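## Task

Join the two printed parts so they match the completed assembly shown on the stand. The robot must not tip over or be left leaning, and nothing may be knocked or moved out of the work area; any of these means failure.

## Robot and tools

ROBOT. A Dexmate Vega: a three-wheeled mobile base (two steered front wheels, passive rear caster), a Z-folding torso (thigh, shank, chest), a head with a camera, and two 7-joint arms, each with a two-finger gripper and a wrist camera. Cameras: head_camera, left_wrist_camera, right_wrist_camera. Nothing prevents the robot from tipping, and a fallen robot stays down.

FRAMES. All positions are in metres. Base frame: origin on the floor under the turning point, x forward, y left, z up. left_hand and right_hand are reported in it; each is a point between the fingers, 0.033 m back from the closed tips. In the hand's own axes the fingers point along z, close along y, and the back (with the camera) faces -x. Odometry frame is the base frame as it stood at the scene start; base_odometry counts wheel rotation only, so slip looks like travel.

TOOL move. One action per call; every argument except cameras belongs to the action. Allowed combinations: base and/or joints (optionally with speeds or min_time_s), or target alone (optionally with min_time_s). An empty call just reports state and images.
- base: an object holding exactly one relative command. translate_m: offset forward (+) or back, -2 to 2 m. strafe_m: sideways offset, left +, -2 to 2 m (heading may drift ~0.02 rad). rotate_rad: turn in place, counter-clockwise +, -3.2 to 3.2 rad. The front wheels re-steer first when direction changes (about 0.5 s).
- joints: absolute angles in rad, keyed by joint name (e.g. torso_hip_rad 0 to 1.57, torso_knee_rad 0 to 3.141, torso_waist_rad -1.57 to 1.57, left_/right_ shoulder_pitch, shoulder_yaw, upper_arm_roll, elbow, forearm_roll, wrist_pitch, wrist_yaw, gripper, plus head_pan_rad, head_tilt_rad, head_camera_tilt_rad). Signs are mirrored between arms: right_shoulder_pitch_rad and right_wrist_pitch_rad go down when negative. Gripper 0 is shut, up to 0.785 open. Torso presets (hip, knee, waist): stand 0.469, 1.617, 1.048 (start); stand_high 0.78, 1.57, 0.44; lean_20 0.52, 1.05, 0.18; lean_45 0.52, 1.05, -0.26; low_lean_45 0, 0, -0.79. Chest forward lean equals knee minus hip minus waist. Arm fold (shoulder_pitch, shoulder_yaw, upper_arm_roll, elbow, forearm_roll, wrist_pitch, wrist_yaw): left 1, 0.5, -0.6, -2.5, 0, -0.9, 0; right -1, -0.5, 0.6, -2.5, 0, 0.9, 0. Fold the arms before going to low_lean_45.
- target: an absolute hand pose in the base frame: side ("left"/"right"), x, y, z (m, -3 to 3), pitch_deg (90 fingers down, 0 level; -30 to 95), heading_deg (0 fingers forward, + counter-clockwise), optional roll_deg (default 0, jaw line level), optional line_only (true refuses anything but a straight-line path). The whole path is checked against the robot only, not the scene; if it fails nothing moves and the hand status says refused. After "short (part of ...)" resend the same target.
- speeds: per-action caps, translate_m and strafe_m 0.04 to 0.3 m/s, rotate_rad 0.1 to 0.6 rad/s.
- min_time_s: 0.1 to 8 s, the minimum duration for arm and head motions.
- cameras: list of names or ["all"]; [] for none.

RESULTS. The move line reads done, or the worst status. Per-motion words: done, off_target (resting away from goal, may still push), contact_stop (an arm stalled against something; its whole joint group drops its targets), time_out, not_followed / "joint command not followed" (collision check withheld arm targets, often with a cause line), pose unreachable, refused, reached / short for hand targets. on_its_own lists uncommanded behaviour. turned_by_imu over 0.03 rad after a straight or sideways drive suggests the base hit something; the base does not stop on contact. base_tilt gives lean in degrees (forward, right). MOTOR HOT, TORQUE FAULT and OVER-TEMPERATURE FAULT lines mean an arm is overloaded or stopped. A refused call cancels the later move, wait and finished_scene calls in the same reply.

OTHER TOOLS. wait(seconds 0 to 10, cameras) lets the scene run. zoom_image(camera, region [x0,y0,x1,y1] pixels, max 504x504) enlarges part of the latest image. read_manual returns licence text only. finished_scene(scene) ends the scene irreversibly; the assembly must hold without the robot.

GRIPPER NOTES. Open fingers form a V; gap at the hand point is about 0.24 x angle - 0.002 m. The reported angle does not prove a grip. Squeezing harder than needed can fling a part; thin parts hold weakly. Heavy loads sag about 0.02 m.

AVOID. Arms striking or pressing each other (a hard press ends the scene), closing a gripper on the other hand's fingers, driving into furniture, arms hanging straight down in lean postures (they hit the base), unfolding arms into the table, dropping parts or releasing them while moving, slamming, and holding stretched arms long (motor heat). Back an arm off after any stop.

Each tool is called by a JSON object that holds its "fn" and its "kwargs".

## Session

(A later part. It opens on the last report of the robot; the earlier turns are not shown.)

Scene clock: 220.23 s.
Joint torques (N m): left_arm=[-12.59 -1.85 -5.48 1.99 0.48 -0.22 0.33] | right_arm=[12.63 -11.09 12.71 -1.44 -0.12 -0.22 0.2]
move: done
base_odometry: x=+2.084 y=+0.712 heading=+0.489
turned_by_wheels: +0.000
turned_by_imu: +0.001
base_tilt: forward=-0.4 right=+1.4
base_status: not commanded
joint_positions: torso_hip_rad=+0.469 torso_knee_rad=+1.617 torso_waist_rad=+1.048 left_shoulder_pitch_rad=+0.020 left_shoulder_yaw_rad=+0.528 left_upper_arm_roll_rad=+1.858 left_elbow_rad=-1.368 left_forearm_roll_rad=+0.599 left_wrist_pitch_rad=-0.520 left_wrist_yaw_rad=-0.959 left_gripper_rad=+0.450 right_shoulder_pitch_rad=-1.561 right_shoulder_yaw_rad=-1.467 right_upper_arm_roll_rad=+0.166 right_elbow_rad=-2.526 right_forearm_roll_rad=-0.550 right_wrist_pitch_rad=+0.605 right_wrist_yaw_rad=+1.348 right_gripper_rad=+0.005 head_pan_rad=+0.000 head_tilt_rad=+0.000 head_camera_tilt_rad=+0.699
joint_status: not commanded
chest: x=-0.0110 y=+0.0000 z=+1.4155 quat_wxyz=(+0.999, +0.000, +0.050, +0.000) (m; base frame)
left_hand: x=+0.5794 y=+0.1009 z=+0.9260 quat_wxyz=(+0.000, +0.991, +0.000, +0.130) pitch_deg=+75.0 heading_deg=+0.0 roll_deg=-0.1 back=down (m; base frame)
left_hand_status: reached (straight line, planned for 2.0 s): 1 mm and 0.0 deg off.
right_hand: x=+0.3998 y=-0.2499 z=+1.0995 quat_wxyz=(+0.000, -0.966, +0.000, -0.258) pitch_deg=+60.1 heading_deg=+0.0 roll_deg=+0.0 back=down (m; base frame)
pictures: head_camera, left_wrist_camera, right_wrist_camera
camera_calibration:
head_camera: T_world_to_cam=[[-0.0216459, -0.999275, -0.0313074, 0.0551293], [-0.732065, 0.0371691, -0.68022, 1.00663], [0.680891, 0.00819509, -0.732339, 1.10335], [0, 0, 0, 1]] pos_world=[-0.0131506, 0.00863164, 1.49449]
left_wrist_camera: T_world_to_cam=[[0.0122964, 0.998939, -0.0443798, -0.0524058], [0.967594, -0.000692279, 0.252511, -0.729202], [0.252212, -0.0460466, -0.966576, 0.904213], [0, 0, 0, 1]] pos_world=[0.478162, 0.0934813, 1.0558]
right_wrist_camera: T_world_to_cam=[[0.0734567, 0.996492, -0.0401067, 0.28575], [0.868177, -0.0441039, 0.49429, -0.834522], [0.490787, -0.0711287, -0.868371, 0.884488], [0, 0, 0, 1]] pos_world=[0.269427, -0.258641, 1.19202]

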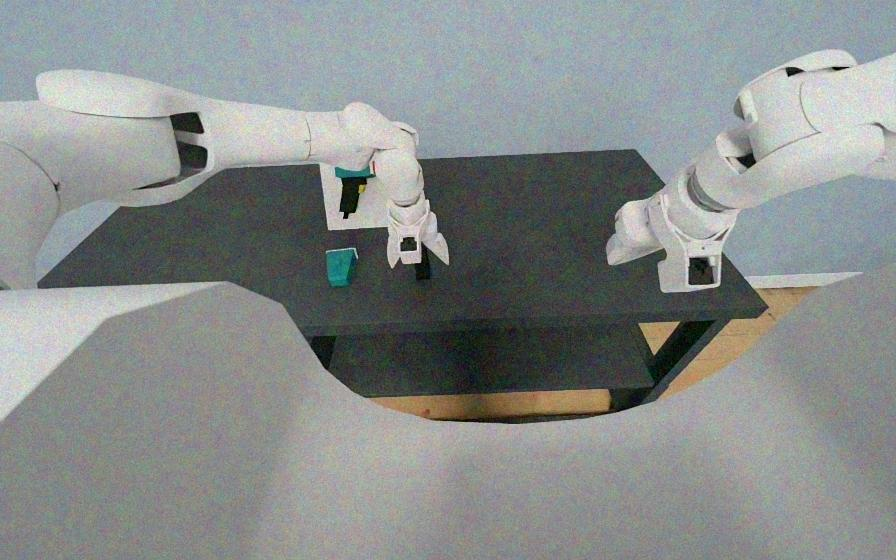

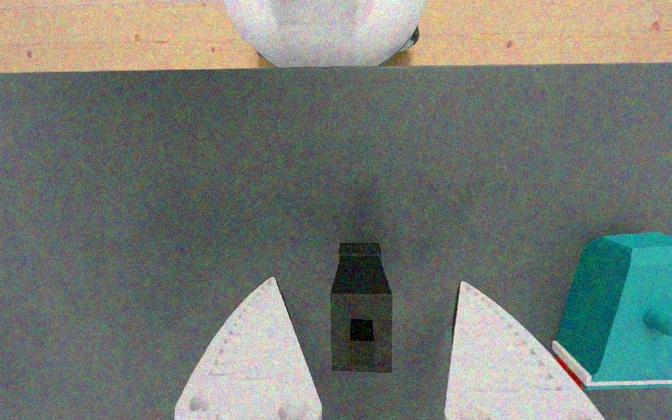

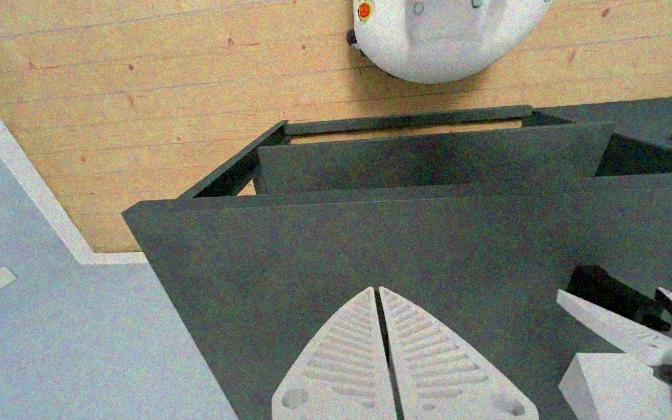

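{"fn": "move", "kwargs": {"target": {"side":"left","x":0.578,"y":0.095,"z":0.912,"pitch_deg":70,"heading_deg":0}}}

{"fn": "move", "kwargs": {"joints": {"left_gripper_rad":0.16}, "cameras": ["all"]}}

{"fn": "zoom_image", "kwargs": {"camera": "left_wrist_camera", "region": [220, 180, 560, 420]}}

{"fn": "zoom_image", "kwargs": {"camera": "right_wrist_camera", "region": [472, 220, 672, 420]}}

Scene clock: 243.90 s.
Joint torques (N m): left_arm=[-13.44 1.81 -7.07 -0.61 -0.28 1.35 -0.22] | right_arm=[14.09 -11.15 10.86 -2.24 -0.34 -0.29 -0.26]
move: done
base_odometry: x=+2.084 y=+0.712 heading=+0.489
turned_by_wheels: +0.000
turned_by_imu: +0.001
base_tilt: forward=-0.3 right=+1.2
base_status: not commanded
joint_positions: torso_hip_rad=+0.469 torso_knee_rad=+1.617 torso_waist_rad=+1.048 left_shoulder_pitch_rad=+0.056 left_shoulder_yaw_rad=+0.572 left_upper_arm_roll_rad=+1.876 left_elbow_rad=-1.508 left_forearm_roll_rad=+0.699 left_wrist_pitch_rad=-0.361 left_wrist_yaw_rad=-0.960 left_gripper_rad=+0.450 right_shoulder_pitch_rad=-1.561 right_shoulder_yaw_rad=-1.467 right_upper_arm_roll_rad=+0.166 right_elbow_rad=-2.526 right_forearm_roll_rad=-0.550 right_wrist_pitch_rad=+0.605 right_wrist_yaw_rad=+1.348 right_gripper_rad=+0.005 head_pan_rad=+0.000 head_tilt_rad=+0.000 head_camera_tilt_rad=+0.699
joint_status: not commanded
chest: x=-0.0110 y=+0.0000 z=+1.4155 quat_wxyz=(+0.999, +0.000, +0.050, +0.000) (m; base frame)
left_hand: x=+0.5781 y=+0.0952 z=+0.9124 quat_wxyz=(+0.000, +0.985, +0.000, +0.172) pitch_deg=+70.1 heading_deg=+0.0 roll_deg=+0.0 back=down (m; base frame)
left_hand_status: reached (straight line, planned for 0.8 s): 1 mm and 0.1 deg off.
right_hand: x=+0.3998 y=-0.2499 z=+1.0995 quat_wxyz=(+0.000, -0.966, +0.000, -0.258) pitch_deg=+60.1 heading_deg=+0.0 roll_deg=+0.0 back=down (m; base frame)
pictures: none

Scene clock: 244.73 s.
Joint torques (N m): left_arm=[-12.85 0.55 -7.6 -1.8 0.67 3.2 -0.26] | right_arm=[14.37 -10.43 13.21 -1.59 0.45 0.04 0.29]
move: done
base_odometry: x=+2.084 y=+0.712 heading=+0.489
turned_by_wheels: +0.000
turned_by_imu: +0.000
base_tilt: forward=-0.2 right=+1.4
base_status: not commanded
joint_positions: torso_hip_rad=+0.469 torso_knee_rad=+1.617 torso_waist_rad=+1.048 left_shoulder_pitch_rad=+0.057 left_shoulder_yaw_rad=+0.573 left_upper_arm_roll_rad=+1.877 left_elbow_rad=-1.511 left_forearm_roll_rad=+0.702 left_wrist_pitch_rad=-0.358 left_wrist_yaw_rad=-0.960 left_gripper_rad=+0.160 right_shoulder_pitch_rad=-1.561 right_shoulder_yaw_rad=-1.467 right_upper_arm_roll_rad=+0.166 right_elbow_rad=-2.526 right_forearm_roll_rad=-0.550 right_wrist_pitch_rad=+0.605 right_wrist_yaw_rad=+1.348 right_gripper_rad=+0.005 head_pan_rad=+0.000 head_tilt_rad=+0.000 head_camera_tilt_rad=+0.699
joint_status: all done
chest: x=-0.0110 y=+0.0000 z=+1.4155 quat_wxyz=(+0.999, +0.000, +0.050, +0.000) (m; base frame)
left_hand: x=+0.5780 y=+0.0950 z=+0.9122 quat_wxyz=(+0.000, +0.985, +0.000, +0.173) pitch_deg=+70.0 heading_deg=+0.0 roll_deg=+0.0 back=down (m; base frame)
right_hand: x=+0.3998 y=-0.2499 z=+1.0995 quat_wxyz=(+0.000, -0.966, +0.000, -0.258) pitch_deg=+60.1 heading_deg=+0.0 roll_deg=+0.0 back=down (m; base frame)
pictures: head_camera, left_wrist_camera, right_wrist_camera
camera_calibration:
head_camera: T_world_to_cam=[[-0.0216459, -0.999275, -0.0313074, 0.0551293], [-0.732065, 0.0371691, -0.68022, 1.00663], [0.680891, 0.00819509, -0.732339, 1.10335], [0, 0, 0, 1]] pos_world=[-0.0131506, 0.00863164, 1.49449]
left_wrist_camera: T_world_to_cam=[[0.016407, 0.998939, -0.043036, -0.0506895], [0.941872, -0.000995564, 0.33597, -0.785582], [0.33557, -0.0460467, -0.940889, 0.819319], [0, 0, 0, 1]] pos_world=[0.46581, 0.0875806, 1.03264]
right_wrist_camera: T_world_to_cam=[[0.0734567, 0.996492, -0.0401067, 0.28575], [0.868177, -0.0441039, 0.49429, -0.834522], [0.490787, -0.0711287, -0.868371, 0.884488], [0, 0, 0, 1]] pos_world=[0.269427, -0.258641, 1.19202]

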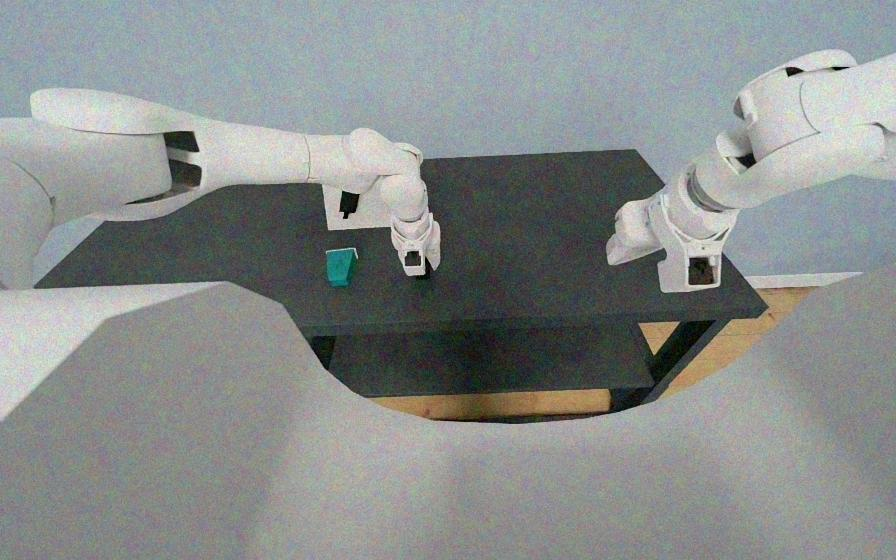

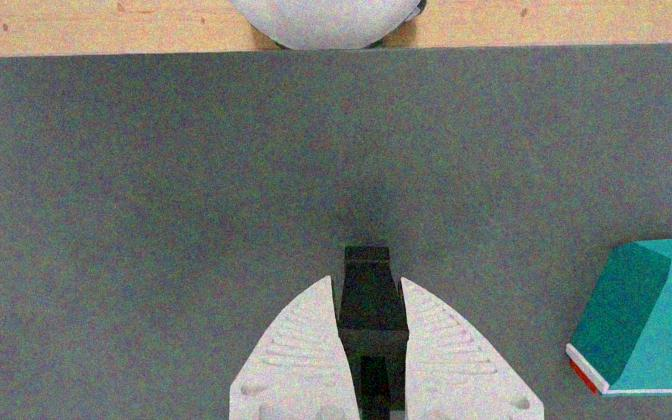

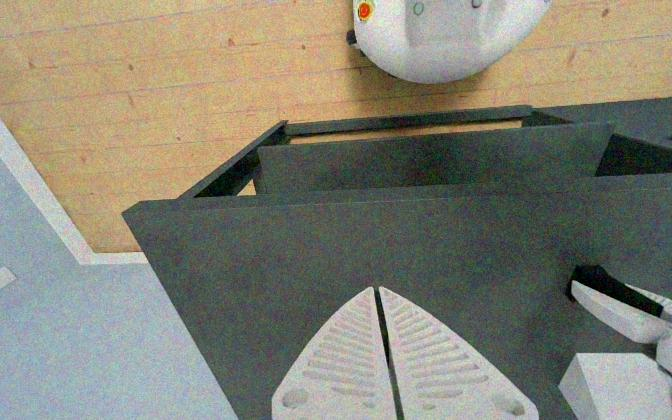

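Scaled by 1.482 from the camera's 672x420 image, which has a finer 960x600 frame.

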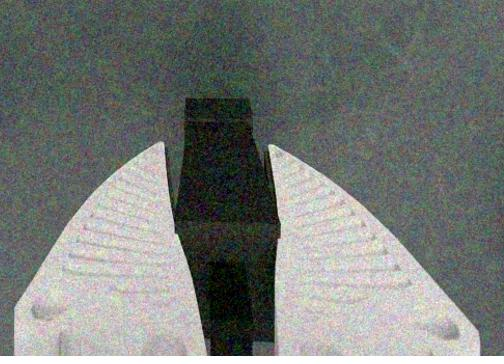

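Scaled by 2.520 from the camera's 672x420 image, which has a finer 960x600 frame.

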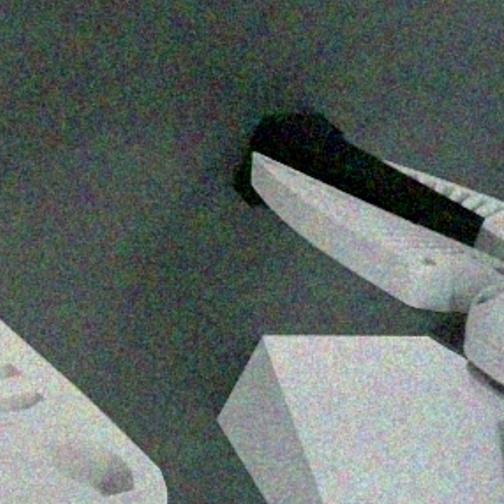

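{"fn": "move", "kwargs": {"joints": {"left_gripper_rad":0.06}}}

{"fn": "move", "kwargs": {"target": {"side":"left","x":0.56,"y":0.095,"z":1.04,"pitch_deg":70,"heading_deg":0}, "cameras": ["all"]}}

{"fn": "zoom_image", "kwargs": {"camera": "left_wrist_camera", "region": [320, 180, 660, 420]}}

{"fn": "zoom_image", "kwargs": {"camera": "right_wrist_camera", "region": [472, 220, 672, 420]}}

{"fn": "zoom_image", "kwargs": {"camera": "head_camera", "region": [300, 160, 480, 300]}}

Scene clock: 256.83 s.
Joint torques (N m): left_arm=[-11.08 4.25 -9.34 -4.35 -0.37 1.67 -0.12] | right_arm=[12.98 -10.5 11.96 -0.89 -0.28 -1.18 0.34]
move: done
base_odometry: x=+2.084 y=+0.712 heading=+0.489
turned_by_wheels: +0.000
turned_by_imu: +0.000
base_tilt: forward=-0.1 right=+1.2
base_status: not commanded
joint_positions: torso_hip_rad=+0.469 torso_knee_rad=+1.617 torso_waist_rad=+1.048 left_shoulder_pitch_rad=+0.057 left_shoulder_yaw_rad=+0.573 left_upper_arm_roll_rad=+1.877 left_elbow_rad=-1.512 left_forearm_roll_rad=+0.702 left_wrist_pitch_rad=-0.357 left_wrist_yaw_rad=-0.960 left_gripper_rad=+0.061 right_shoulder_pitch_rad=-1.561 right_shoulder_yaw_rad=-1.467 right_upper_arm_roll_rad=+0.166 right_elbow_rad=-2.526 right_forearm_roll_rad=-0.550 right_wrist_pitch_rad=+0.605 right_wrist_yaw_rad=+1.348 right_gripper_rad=+0.005 head_pan_rad=+0.000 head_tilt_rad=+0.000 head_camera_tilt_rad=+0.699
joint_status: all done
chest: x=-0.0110 y=+0.0000 z=+1.4155 quat_wxyz=(+0.999, +0.000, +0.050, +0.000) (m; base frame)
left_hand: x=+0.5780 y=+0.0950 z=+0.9121 quat_wxyz=(+0.000, +0.985, +0.000, +0.174) pitch_deg=+70.0 heading_deg=+0.0 roll_deg=+0.0 back=down (m; base frame)
right_hand: x=+0.3998 y=-0.2499 z=+1.0995 quat_wxyz=(+0.000, -0.966, +0.000, -0.258) pitch_deg=+60.1 heading_deg=+0.0 roll_deg=+0.0 back=down (m; base frame)
pictures: none

Scene clock: 259.30 s.
Joint torques (N m): left_arm=[-23.22 0.77 -17.86 -1.03 0.39 0.91 -0.21] | right_arm=[13.94 -9.08 12.13 -1.78 -0.3 -0.61 0.44]
move: done
base_odometry: x=+2.084 y=+0.712 heading=+0.489
turned_by_wheels: +0.000
turned_by_imu: +0.000
base_tilt: forward=-0.4 right=+1.3
base_status: not commanded
joint_positions: torso_hip_rad=+0.469 torso_knee_rad=+1.617 torso_waist_rad=+1.048 left_shoulder_pitch_rad=-0.130 left_shoulder_yaw_rad=+0.705 left_upper_arm_roll_rad=+1.794 left_elbow_rad=-1.759 left_forearm_roll_rad=+0.499 left_wrist_pitch_rad=-0.396 left_wrist_yaw_rad=-1.174 left_gripper_rad=+0.061 right_shoulder_pitch_rad=-1.561 right_shoulder_yaw_rad=-1.467 right_upper_arm_roll_rad=+0.166 right_elbow_rad=-2.526 right_forearm_roll_rad=-0.550 right_wrist_pitch_rad=+0.605 right_wrist_yaw_rad=+1.348 right_gripper_rad=+0.005 head_pan_rad=+0.000 head_tilt_rad=+0.000 head_camera_tilt_rad=+0.699
joint_status: not commanded
chest: x=-0.0110 y=+0.0000 z=+1.4155 quat_wxyz=(+0.999, +0.000, +0.050, +0.000) (m; base frame)
left_hand: x=+0.5603 y=+0.0951 z=+1.0369 quat_wxyz=(+0.000, +0.985, +0.000, +0.173) pitch_deg=+70.1 heading_deg=+0.0 roll_deg=+0.0 back=down (m; base frame)
left_hand_status: reached (straight line, planned for 1.2 s): 3 mm and 0.1 deg off.
right_hand: x=+0.3998 y=-0.2499 z=+1.0995 quat_wxyz=(+0.000, -0.966, +0.000, -0.258) pitch_deg=+60.1 heading_deg=+0.0 roll_deg=+0.0 back=down (m; base frame)
pictures: head_camera, left_wrist_camera, right_wrist_camera
camera_calibration:
head_camera: T_world_to_cam=[[-0.0216459, -0.999275, -0.0313074, 0.0551293], [-0.732065, 0.0371691, -0.68022, 1.00663], [0.680891, 0.00819509, -0.732339, 1.10335], [0, 0, 0, 1]] pos_world=[-0.0131506, 0.00863164, 1.49449]
left_wrist_camera: T_world_to_cam=[[0.0157724, 0.998957, -0.0428406, -0.044875], [0.942063, -0.000488754, 0.335437, -0.810322], [0.335066, -0.0456491, -0.941088, 0.943003], [0, 0, 0, 1]] pos_world=[0.448114, 0.0874794, 1.15734]
right_wrist_camera: T_world_to_cam=[[0.0734567, 0.996492, -0.0401067, 0.28575], [0.868177, -0.0441039, 0.49429, -0.834522], [0.490787, -0.0711287, -0.868371, 0.884488], [0, 0, 0, 1]] pos_world=[0.269427, -0.258641, 1.19202]

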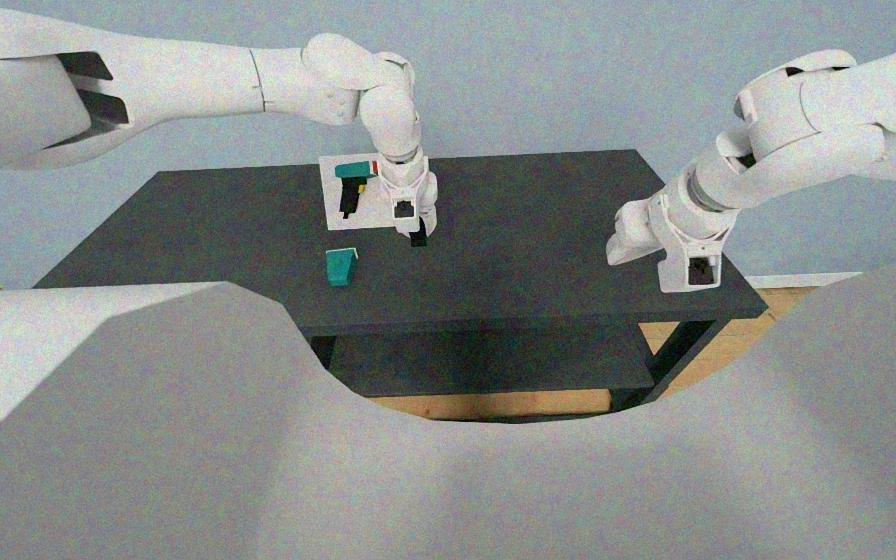

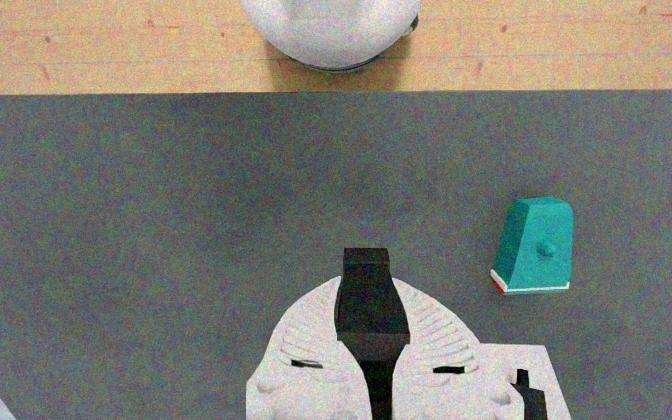

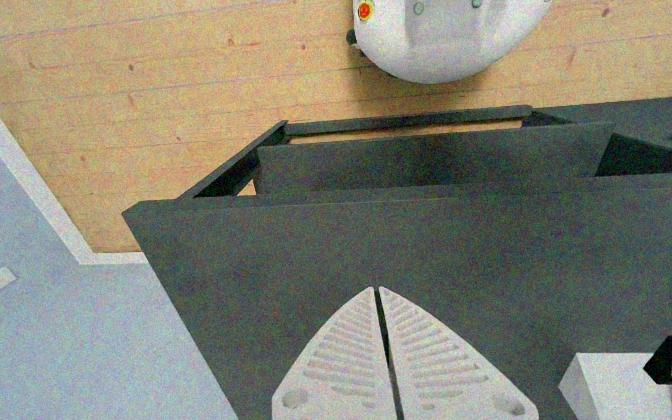

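Scaled by 1.482 from the camera's 672x420 image, which has a finer 960x600 frame.

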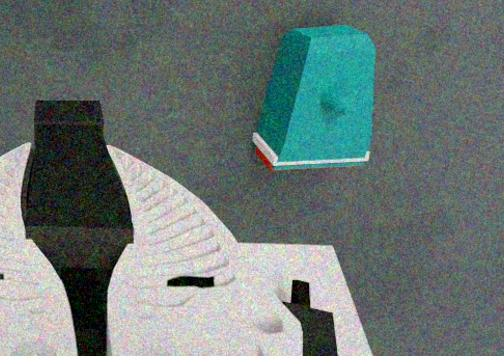

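Scaled by 2.520 from the camera's 672x420 image, which has a finer 960x600 frame.

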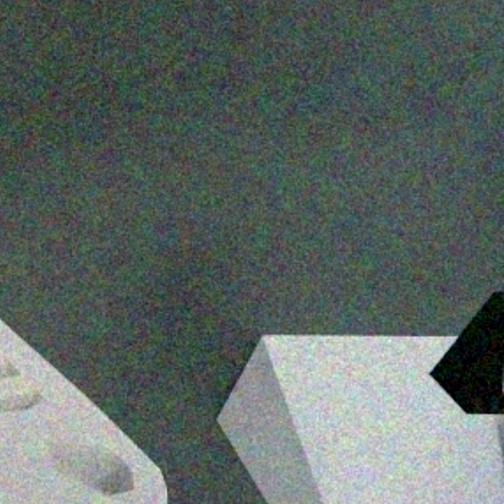

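Scaled by 2.800 from the camera's 896x560 image, which has a finer 960x600 frame.

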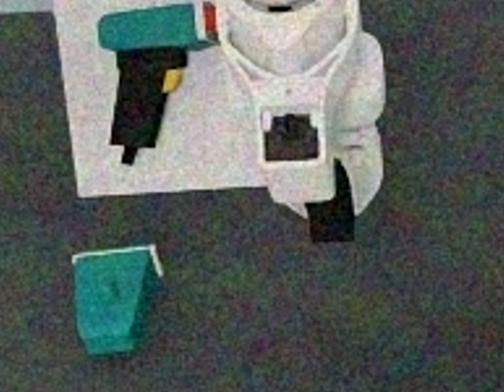

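{"fn": "move", "kwargs": {"target": {"side":"left","x":0.571,"y":0.307,"z":1.035,"pitch_deg":70,"heading_deg":3}, "cameras": ["all"]}}

{"fn": "zoom_image", "kwargs": {"camera": "left_wrist_camera", "region": [220, 180, 560, 420]}}

{"fn": "zoom_image", "kwargs": {"camera": "head_camera", "region": [260, 160, 440, 300]}}

Scene clock: 309.13 s.
Joint torques (N m): left_arm=[-21.43 1.13 -9.75 0.46 0.6 0.27 0.14] | right_arm=[14.25 -10.64 12.31 0.94 0.47 -0.85 0.1]
move: done
base_odometry: x=+2.084 y=+0.712 heading=+0.489
turned_by_wheels: +0.000
turned_by_imu: +0.001
base_tilt: forward=-0.4 right=+1.2
base_status: not commanded
joint_positions: torso_hip_rad=+0.469 torso_knee_rad=+1.617 torso_waist_rad=+1.048 left_shoulder_pitch_rad=-0.186 left_shoulder_yaw_rad=+1.128 left_upper_arm_roll_rad=+1.835 left_elbow_rad=-1.693 left_forearm_roll_rad=+0.715 left_wrist_pitch_rad=-0.764 left_wrist_yaw_rad=-0.893 left_gripper_rad=+0.061 right_shoulder_pitch_rad=-1.561 right_shoulder_yaw_rad=-1.467 right_upper_arm_roll_rad=+0.166 right_elbow_rad=-2.526 right_forearm_roll_rad=-0.550 right_wrist_pitch_rad=+0.605 right_wrist_yaw_rad=+1.348 right_gripper_rad=+0.005 head_pan_rad=+0.000 head_tilt_rad=+0.000 head_camera_tilt_rad=+0.699
joint_status: not commanded
chest: x=-0.0110 y=+0.0000 z=+1.4155 quat_wxyz=(+0.999, +0.000, +0.050, +0.000) (m; base frame)
left_hand: x=+0.5712 y=+0.3044 z=+1.0349 quat_wxyz=(-0.004, +0.984, +0.025, +0.174) pitch_deg=+70.0 heading_deg=+2.9 roll_deg=+0.0 back=down (m; base frame)
left_hand_status: reached (straight line, planned for 1.8 s): 3 mm and 0.1 deg off.
right_hand: x=+0.3998 y=-0.2499 z=+1.0995 quat_wxyz=(+0.000, -0.966, +0.000, -0.258) pitch_deg=+60.1 heading_deg=+0.0 roll_deg=+0.0 back=down (m; base frame)
pictures: head_camera, left_wrist_camera, right_wrist_camera
camera_calibration:
head_camera: T_world_to_cam=[[-0.0216459, -0.999275, -0.0313074, 0.0551293], [-0.732065, 0.0371691, -0.68022, 1.00663], [0.680891, 0.00819509, -0.732339, 1.10335], [0, 0, 0, 1]] pos_world=[-0.0131506, 0.00863164, 1.49449]
left_wrist_camera: T_world_to_cam=[[-0.0349657, 0.998467, -0.0428981, -0.225123], [0.94048, 0.0473937, 0.336529, -0.834616], [0.338047, -0.0285778, -0.940695, 0.939755], [0, 0, 0, 1]] pos_world=[0.459387, 0.29119, 1.15524]
right_wrist_camera: T_world_to_cam=[[0.0734567, 0.996492, -0.0401067, 0.28575], [0.868177, -0.0441039, 0.49429, -0.834522], [0.490787, -0.0711287, -0.868371, 0.884488], [0, 0, 0, 1]] pos_world=[0.269427, -0.258641, 1.19202]

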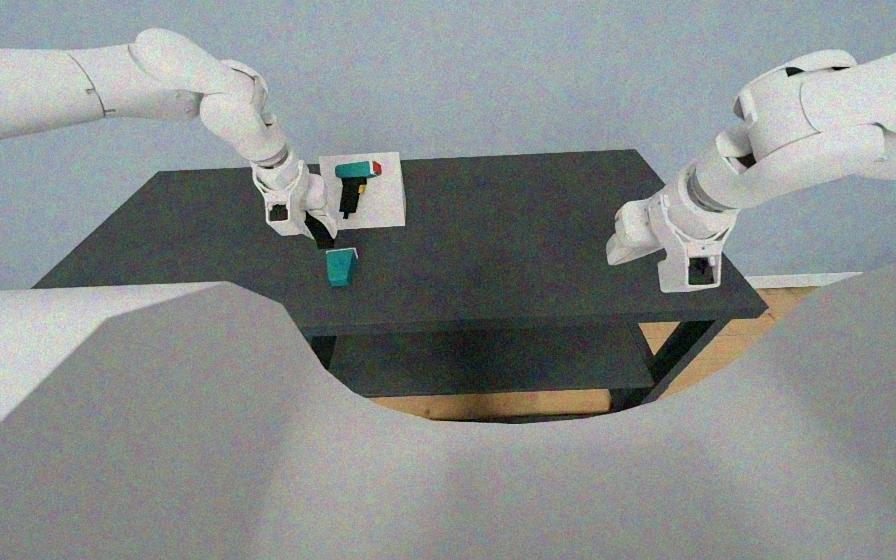

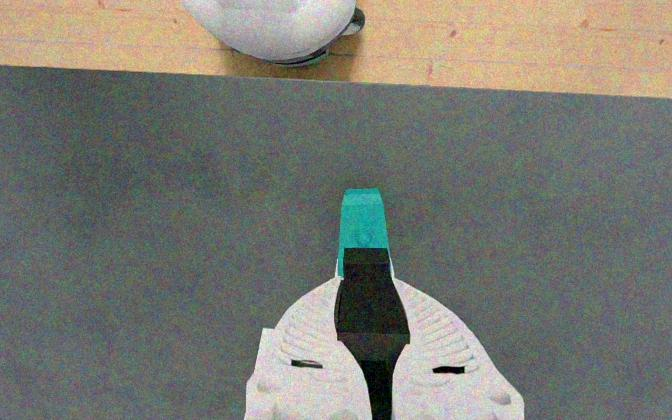

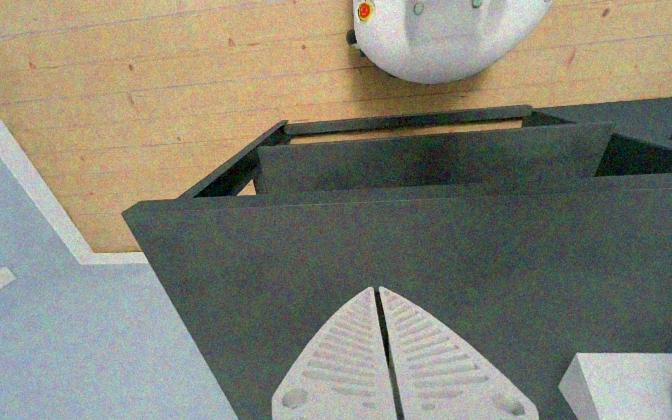

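Scaled by 1.482 from the camera's 672x420 image, which has a finer 960x600 frame.

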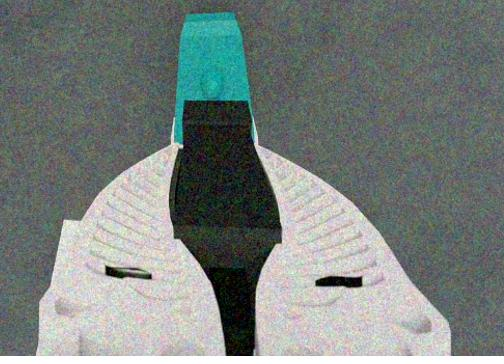

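Scaled by 2.800 from the camera's 896x560 image, which has a finer 960x600 frame.

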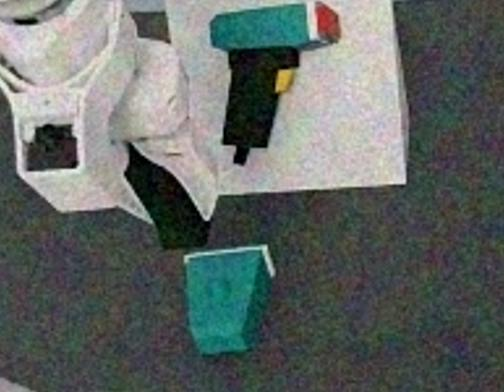

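{"fn": "move", "kwargs": {"target": {"side":"right","x":0.50,"y":-0.10,"z":1.02,"pitch_deg":15,"heading_deg":70}, "cameras": ["all"]}}

Scene clock: 351.53 s.
Joint torques (N m): left_arm=[-19.96 2.82 -11.14 0.37 0.12 1.33 0.2] | right_arm=[16.94 -7.66 3.78 -7.24 0.81 -2.79 0.08]
move: done
base_odometry: x=+2.084 y=+0.712 heading=+0.489
turned_by_wheels: +0.000
turned_by_imu: +0.002
base_tilt: forward=-0.4 right=+1.2
base_status: not commanded
joint_positions: torso_hip_rad=+0.469 torso_knee_rad=+1.617 torso_waist_rad=+1.048 left_shoulder_pitch_rad=-0.187 left_shoulder_yaw_rad=+1.132 left_upper_arm_roll_rad=+1.835 left_elbow_rad=-1.691 left_forearm_roll_rad=+0.719 left_wrist_pitch_rad=-0.769 left_wrist_yaw_rad=-0.889 left_gripper_rad=+0.061 right_shoulder_pitch_rad=-1.394 right_shoulder_yaw_rad=-0.809 right_upper_arm_roll_rad=-0.286 right_elbow_rad=-1.552 right_forearm_roll_rad=-2.561 right_wrist_pitch_rad=-0.005 right_wrist_yaw_rad=-1.018 right_gripper_rad=+0.005 head_pan_rad=+0.000 head_tilt_rad=+0.000 head_camera_tilt_rad=+0.699
joint_status: not commanded
chest: x=-0.0110 y=+0.0000 z=+1.4155 quat_wxyz=(+0.999, +0.000, +0.050, +0.000) (m; base frame)
left_hand: x=+0.5708 y=+0.3069 z=+1.0348 quat_wxyz=(-0.005, +0.985, +0.026, +0.173) pitch_deg=+70.0 heading_deg=+3.0 roll_deg=+0.0 back=down (m; base frame)
right_hand: x=+0.5000 y=-0.1006 z=+1.0201 quat_wxyz=(+0.349, -0.651, -0.454, -0.499) pitch_deg=+15.1 heading_deg=+69.8 roll_deg=+0.1 back=down (m; base frame)
right_hand_status: reached (straight line, planned for 8.7 s): 1 mm and 0.2 deg off.
pictures: head_camera, left_wrist_camera, right_wrist_camera
camera_calibration:
head_camera: T_world_to_cam=[[-0.0216459, -0.999275, -0.0313074, 0.0551293], [-0.732065, 0.0371691, -0.68022, 1.00663], [0.680891, 0.00819509, -0.732339, 1.10335], [0, 0, 0, 1]] pos_world=[-0.0131506, 0.00863164, 1.49449]
left_wrist_camera: T_world_to_cam=[[-0.0358457, 0.998438, -0.0428673, -0.227153], [0.940661, 0.0481935, 0.335909, -0.834052], [0.33745, -0.0282827, -0.940919, 0.940369], [0, 0, 0, 1]] pos_world=[0.459091, 0.29359, 1.15524]
right_wrist_camera: T_world_to_cam=[[-0.907379, 0.419566, 0.0250387, 0.492416], [0.13399, 0.232282, 0.963375, -0.959304], [0.398384, 0.877502, -0.266986, 0.305002], [0, 0, 0, 1]] pos_world=[0.453837, -0.251411, 0.993271]

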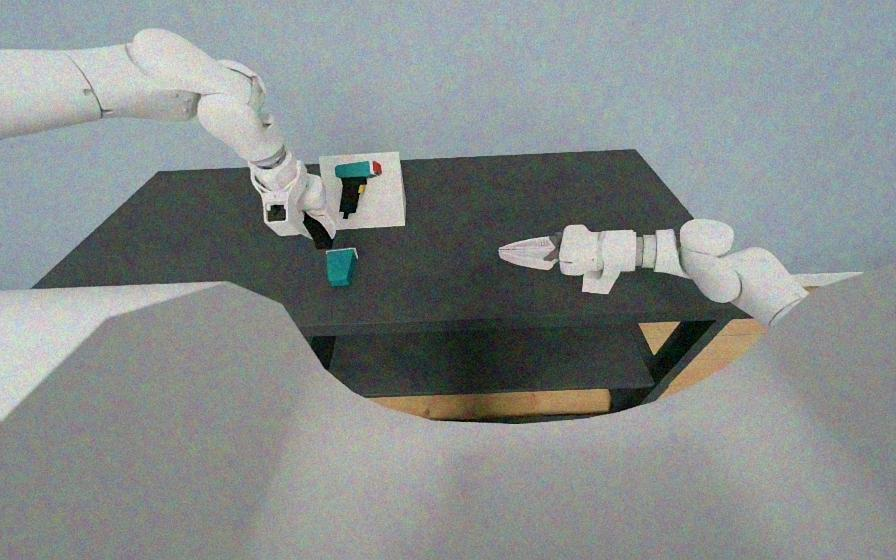

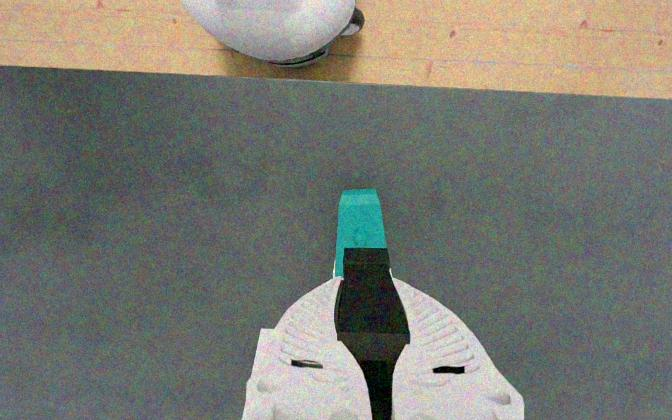

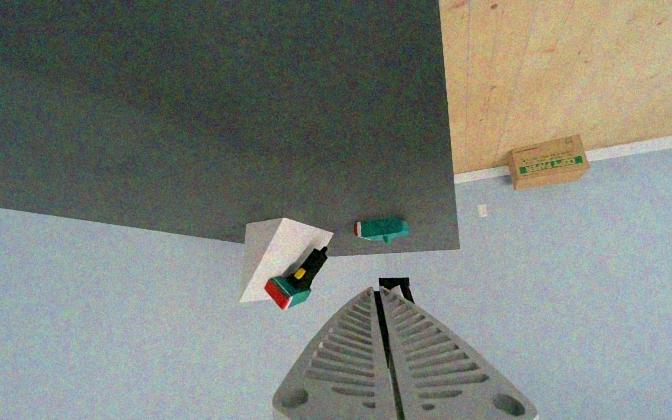

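{"fn": "zoom_image", "kwargs": {"camera": "right_wrist_camera", "region": [340, 200, 440, 310]}}

{"fn": "zoom_image", "kwargs": {"camera": "right_wrist_camera", "region": [240, 210, 360, 320]}}

Scaled by 4.582 from the camera's 672x420 image, which has a finer 960x600 frame.

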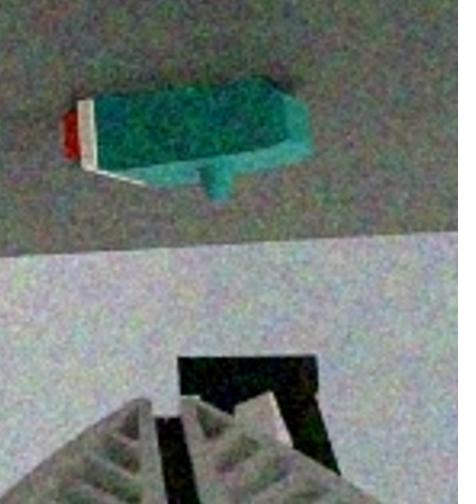

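Scaled by 4.200 from the camera's 672x420 image, which has a finer 960x600 frame.

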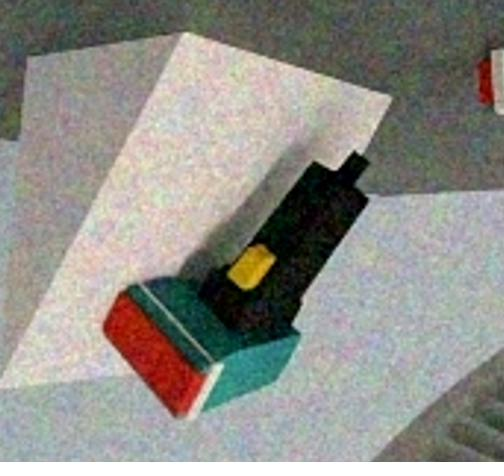

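{"fn": "move", "kwargs": {"target": {"side":"left","x":0.582,"y":0.307,"z":0.985,"pitch_deg":70,"heading_deg":3,"line_only":true}}}

{"fn": "wait", "kwargs": {"seconds": 0.5, "cameras": ["all"]}}

{"fn": "zoom_image", "kwargs": {"camera": "left_wrist_camera", "region": [280, 160, 450, 280]}}

{"fn": "zoom_image", "kwargs": {"camera": "right_wrist_camera", "region": [340, 200, 440, 310]}}

{"fn": "zoom_image", "kwargs": {"camera": "head_camera", "region": [260, 180, 440, 320]}}

Scene clock: 404.50 s.
Joint torques (N m): left_arm=[-10.79 -0.34 -8.25 -0.47 -0.41 -0.22 0.3] | right_arm=[16.84 -7.85 3.3 -6.43 1.09 -3.47 -0.23]
move: done
base_odometry: x=+2.084 y=+0.712 heading=+0.489
turned_by_wheels: +0.000
turned_by_imu: +0.001
base_tilt: forward=-0.3 right=+1.5
base_status: not commanded
joint_positions: torso_hip_rad=+0.469 torso_knee_rad=+1.617 torso_waist_rad=+1.048 left_shoulder_pitch_rad=-0.102 left_shoulder_yaw_rad=+1.072 left_upper_arm_roll_rad=+1.851 left_elbow_rad=-1.610 left_forearm_roll_rad=+0.813 left_wrist_pitch_rad=-0.715 left_wrist_yaw_rad=-0.790 left_gripper_rad=+0.061 right_shoulder_pitch_rad=-1.391 right_shoulder_yaw_rad=-0.807 right_upper_arm_roll_rad=-0.289 right_elbow_rad=-1.547 right_forearm_roll_rad=-2.562 right_wrist_pitch_rad=-0.009 right_wrist_yaw_rad=-1.021 right_gripper_rad=+0.005 head_pan_rad=+0.000 head_tilt_rad=+0.000 head_camera_tilt_rad=+0.699
joint_status: not commanded
chest: x=-0.0110 y=+0.0000 z=+1.4155 quat_wxyz=(+0.999, +0.000, +0.050, +0.000) (m; base frame)
left_hand: x=+0.5816 y=+0.3070 z=+0.9872 quat_wxyz=(-0.005, +0.984, +0.026, +0.174) pitch_deg=+70.0 heading_deg=+3.0 roll_deg=+0.0 back=down (m; base frame)
left_hand_status: reached (straight line, planned for 0.7 s): 2 mm and 0.0 deg off.
right_hand: x=+0.4999 y=-0.1002 z=+1.0197 quat_wxyz=(+0.349, -0.650, -0.455, -0.498) pitch_deg=+15.0 heading_deg=+70.0 roll_deg=+0.0 back=down (m; base frame)
pictures: none

Scene clock: 405.00 s.
Joint torques (N m): left_arm=[-11.08 -1 -8.82 1.71 0.27 1.35 0.34] | right_arm=[16.36 -6.51 3.72 -7.35 1.01 -3.74 0.29]
base_odometry: x=+2.084 y=+0.712 heading=+0.489
turned_by_wheels: +0.000
turned_by_imu: +0.000
base_tilt: forward=-0.2 right=+1.1
base_status: not commanded
joint_positions: torso_hip_rad=+0.469 torso_knee_rad=+1.617 torso_waist_rad=+1.048 left_shoulder_pitch_rad=-0.100 left_shoulder_yaw_rad=+1.070 left_upper_arm_roll_rad=+1.852 left_elbow_rad=-1.607 left_forearm_roll_rad=+0.816 left_wrist_pitch_rad=-0.714 left_wrist_yaw_rad=-0.787 left_gripper_rad=+0.061 right_shoulder_pitch_rad=-1.391 right_shoulder_yaw_rad=-0.807 right_upper_arm_roll_rad=-0.289 right_elbow_rad=-1.547 right_forearm_roll_rad=-2.562 right_wrist_pitch_rad=-0.009 right_wrist_yaw_rad=-1.021 right_gripper_rad=+0.005 head_pan_rad=+0.000 head_tilt_rad=+0.000 head_camera_tilt_rad=+0.699
joint_status: not commanded
chest: x=-0.0110 y=+0.0000 z=+1.4155 quat_wxyz=(+0.999, +0.000, +0.050, +0.000) (m; base frame)
left_hand: x=+0.5819 y=+0.3070 z=+0.9858 quat_wxyz=(-0.005, +0.984, +0.026, +0.174) pitch_deg=+70.0 heading_deg=+3.0 roll_deg=+0.0 back=down (m; base frame)
left_hand_status: reached (straight line, planned for 0.7 s): 1 mm and 0.0 deg off.
right_hand: x=+0.4999 y=-0.1002 z=+1.0197 quat_wxyz=(+0.349, -0.650, -0.455, -0.498) pitch_deg=+15.0 heading_deg=+70.0 roll_deg=+0.0 back=down (m; base frame)
wait: 0.50 s; at rest by 0.27 s
pictures: head_camera, left_wrist_camera, right_wrist_camera
camera_calibration:
head_camera: T_world_to_cam=[[-0.0216459, -0.999275, -0.0313074, 0.0551293], [-0.732065, 0.0371691, -0.68022, 1.00663], [0.680891, 0.00819509, -0.732339, 1.10335], [0, 0, 0, 1]] pos_world=[-0.0131506, 0.00863164, 1.49449]
left_wrist_camera: T_world_to_cam=[[-0.0359238, 0.998433, -0.0429152, -0.228872], [0.940519, 0.0482946, 0.33629, -0.828294], [0.337835, -0.0282818, -0.94078, 0.890127], [0, 0, 0, 1]] pos_world=[0.470088, 0.29369, 1.10614]
right_wrist_camera: T_world_to_cam=[[-0.908647, 0.416878, 0.0239494, 0.493639], [0.132052, 0.232469, 0.963598, -0.958336], [0.396135, 0.878733, -0.266281, 0.305106], [0, 0, 0, 1]] pos_world=[0.45423, -0.251111, 0.992872]

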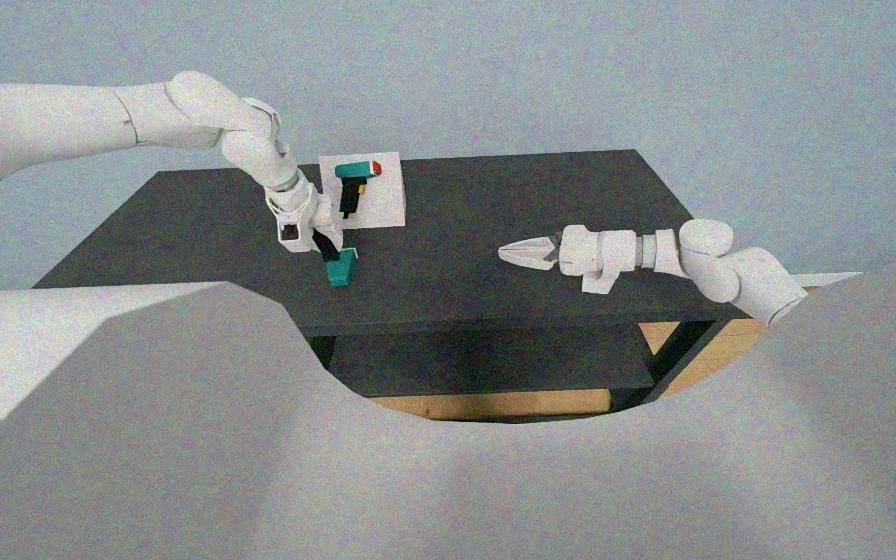

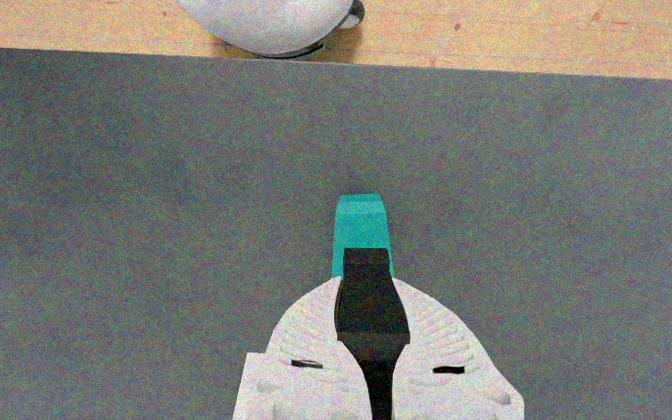

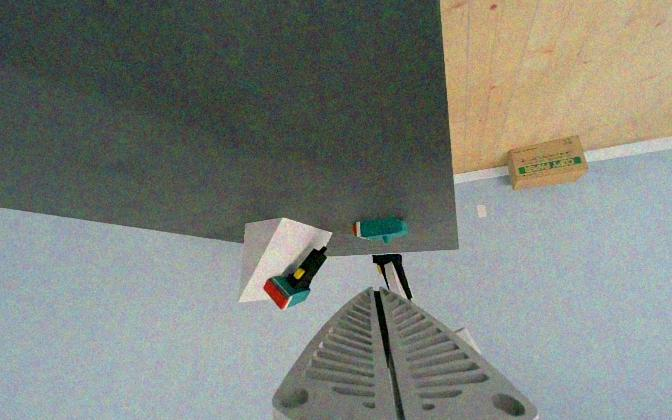

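Scaled by 2.965 from the camera's 672x420 image, which has a finer 960x600 frame.

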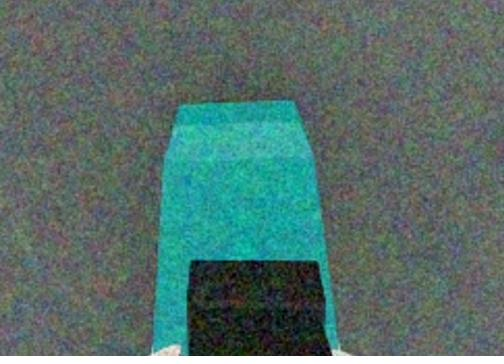

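Scaled by 4.582 from the camera's 672x420 image, which has a finer 960x600 frame.

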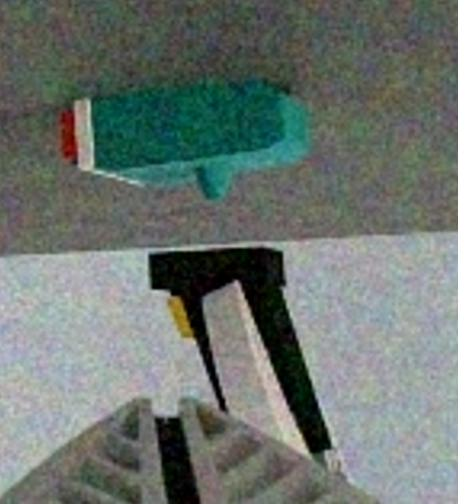

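Scaled by 2.800 from the camera's 896x560 image, which has a finer 960x600 frame.

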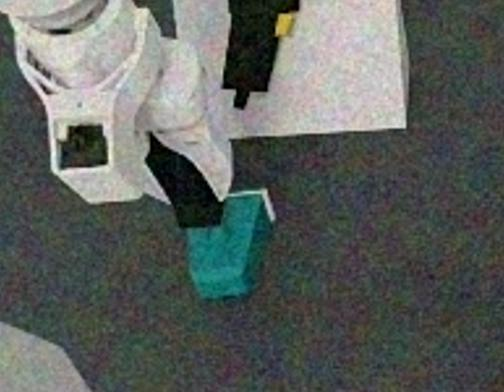

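{"fn": "move", "kwargs": {"target": {"side":"left","x":0.5805,"y":0.3065,"z":0.962,"pitch_deg":70,"heading_deg":3.5,"line_only":true}}}

{"fn": "wait", "kwargs": {"seconds": 0.5, "cameras": ["all"]}}

{"fn": "zoom_image", "kwargs": {"camera": "left_wrist_camera", "region": [280, 160, 450, 280]}}

{"fn": "zoom_image", "kwargs": {"camera": "right_wrist_camera", "region": [340, 200, 440, 310]}}

Scene clock: 436.57 s.
Joint torques (N m): left_arm=[-11.53 -1.87 -9.01 1.39 -0.31 1.53 0.35] | right_arm=[17.9 -8.88 3.52 -6.93 0.97 -3.16 0.02]
move: done
base_odometry: x=+2.084 y=+0.712 heading=+0.489
turned_by_wheels: +0.000
turned_by_imu: +0.001
base_tilt: forward=-0.3 right=+1.4
base_status: not commanded
joint_positions: torso_hip_rad=+0.469 torso_knee_rad=+1.617 torso_waist_rad=+1.048 left_shoulder_pitch_rad=-0.062 left_shoulder_yaw_rad=+1.056 left_upper_arm_roll_rad=+1.861 left_elbow_rad=-1.596 left_forearm_roll_rad=+0.844 left_wrist_pitch_rad=-0.673 left_wrist_yaw_rad=-0.764 left_gripper_rad=+0.061 right_shoulder_pitch_rad=-1.391 right_shoulder_yaw_rad=-0.807 right_upper_arm_roll_rad=-0.289 right_elbow_rad=-1.547 right_forearm_roll_rad=-2.562 right_wrist_pitch_rad=-0.009 right_wrist_yaw_rad=-1.021 right_gripper_rad=+0.005 head_pan_rad=+0.000 head_tilt_rad=+0.000 head_camera_tilt_rad=+0.699
joint_status: not commanded
chest: x=-0.0110 y=+0.0000 z=+1.4155 quat_wxyz=(+0.999, +0.000, +0.050, +0.000) (m; base frame)
left_hand: x=+0.5807 y=+0.3066 z=+0.9644 quat_wxyz=(-0.005, +0.984, +0.030, +0.174) pitch_deg=+70.0 heading_deg=+3.5 roll_deg=+0.0 back=down (m; base frame)
left_hand_status: reached (straight line, planned for 0.4 s): 2 mm and 0.0 deg off.
right_hand: x=+0.4999 y=-0.1002 z=+1.0197 quat_wxyz=(+0.349, -0.650, -0.455, -0.498) pitch_deg=+15.0 heading_deg=+70.0 roll_deg=+0.0 back=down (m; base frame)
pictures: none

Scene clock: 437.07 s.
Joint torques (N m): left_arm=[-11.68 0.38 -8.32 0.84 -0.28 2.05 0.7] | right_arm=[17.15 -8.87 3.43 -5.94 0.4 -3.42 -0.22]
base_odometry: x=+2.084 y=+0.712 heading=+0.489
turned_by_wheels: +0.000
turned_by_imu: +0.000
base_tilt: forward=-0.3 right=+1.4
base_status: not commanded
joint_positions: torso_hip_rad=+0.469 torso_knee_rad=+1.617 torso_waist_rad=+1.048 left_shoulder_pitch_rad=-0.059 left_shoulder_yaw_rad=+1.055 left_upper_arm_roll_rad=+1.862 left_elbow_rad=-1.595 left_forearm_roll_rad=+0.846 left_wrist_pitch_rad=-0.670 left_wrist_yaw_rad=-0.762 left_gripper_rad=+0.061 right_shoulder_pitch_rad=-1.391 right_shoulder_yaw_rad=-0.807 right_upper_arm_roll_rad=-0.289 right_elbow_rad=-1.547 right_forearm_roll_rad=-2.562 right_wrist_pitch_rad=-0.009 right_wrist_yaw_rad=-1.021 right_gripper_rad=+0.005 head_pan_rad=+0.000 head_tilt_rad=+0.000 head_camera_tilt_rad=+0.699
joint_status: not commanded
chest: x=-0.0110 y=+0.0000 z=+1.4155 quat_wxyz=(+0.999, +0.000, +0.050, +0.000) (m; base frame)
left_hand: x=+0.5805 y=+0.3065 z=+0.9628 quat_wxyz=(-0.005, +0.984, +0.030, +0.174) pitch_deg=+70.0 heading_deg=+3.5 roll_deg=+0.0 back=down (m; base frame)
left_hand_status: reached (straight line, planned for 0.4 s): 1 mm and 0.0 deg off.
right_hand: x=+0.4999 y=-0.1002 z=+1.0197 quat_wxyz=(+0.349, -0.650, -0.455, -0.498) pitch_deg=+15.0 heading_deg=+70.0 roll_deg=+0.0 back=down (m; base frame)
wait: 0.50 s; at rest by 0.27 s
pictures: head_camera, left_wrist_camera, right_wrist_camera
camera_calibration:
head_camera: T_world_to_cam=[[-0.0216459, -0.999275, -0.0313074, 0.0551293], [-0.732065, 0.0371691, -0.68022, 1.00663], [0.680891, 0.00819509, -0.732339, 1.10335], [0, 0, 0, 1]] pos_world=[-0.0131506, 0.00863164, 1.49449]
left_wrist_camera: T_world_to_cam=[[-0.0443288, 0.998095, -0.0429001, -0.224379], [0.940073, 0.0562071, 0.33631, -0.821513], [0.338081, -0.025421, -0.940774, 0.867989], [0, 0, 0, 1]] pos_world=[0.468885, 0.292192, 1.08324]
right_wrist_camera: T_world_to_cam=[[-0.908647, 0.416878, 0.0239494, 0.493639], [0.132052, 0.232469, 0.963598, -0.958336], [0.396135, 0.878733, -0.266281, 0.305106], [0, 0, 0, 1]] pos_world=[0.45423, -0.251111, 0.992872]

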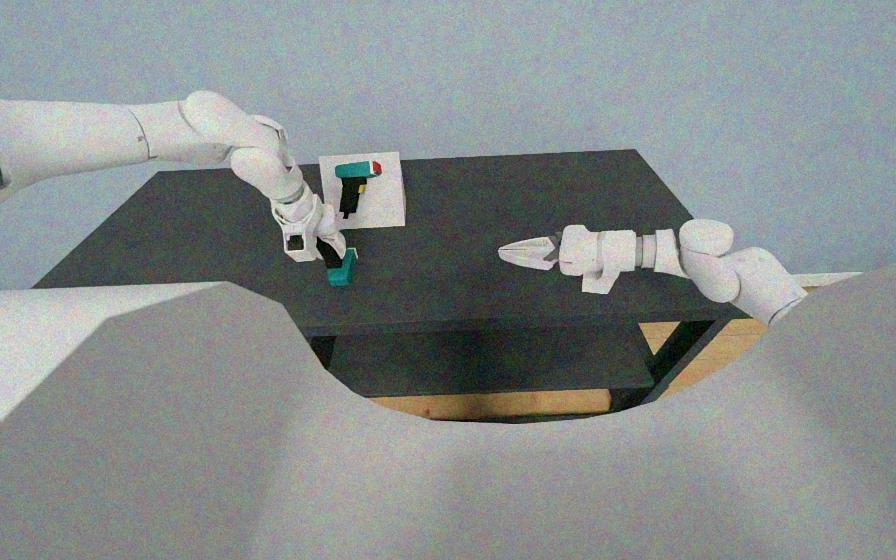

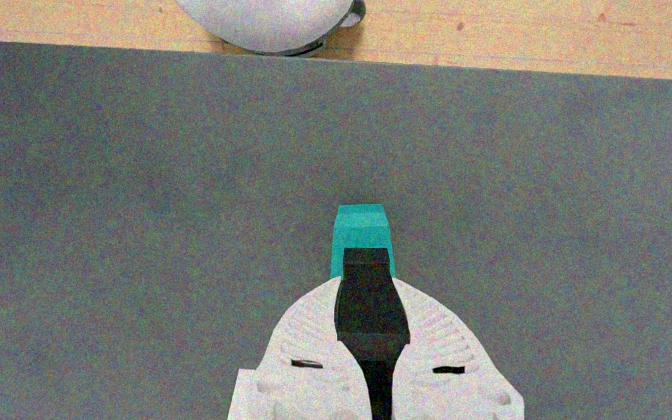

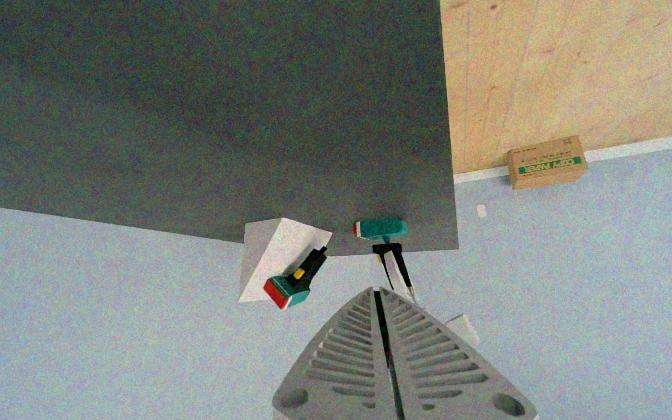

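Scaled by 2.965 from the camera's 672x420 image, which has a finer 960x600 frame.

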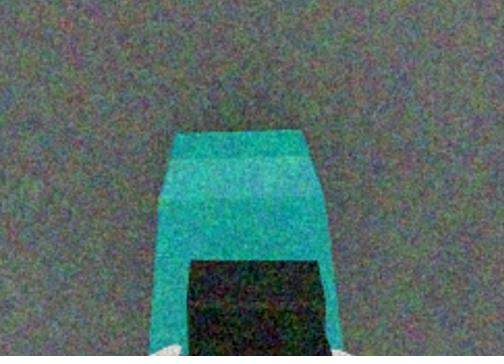

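Scaled by 4.582 from the camera's 672x420 image, which has a finer 960x600 frame.

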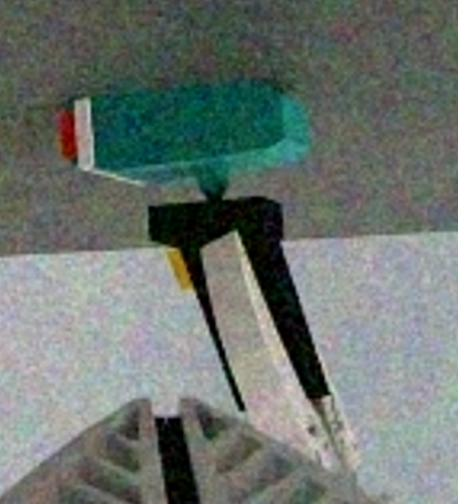

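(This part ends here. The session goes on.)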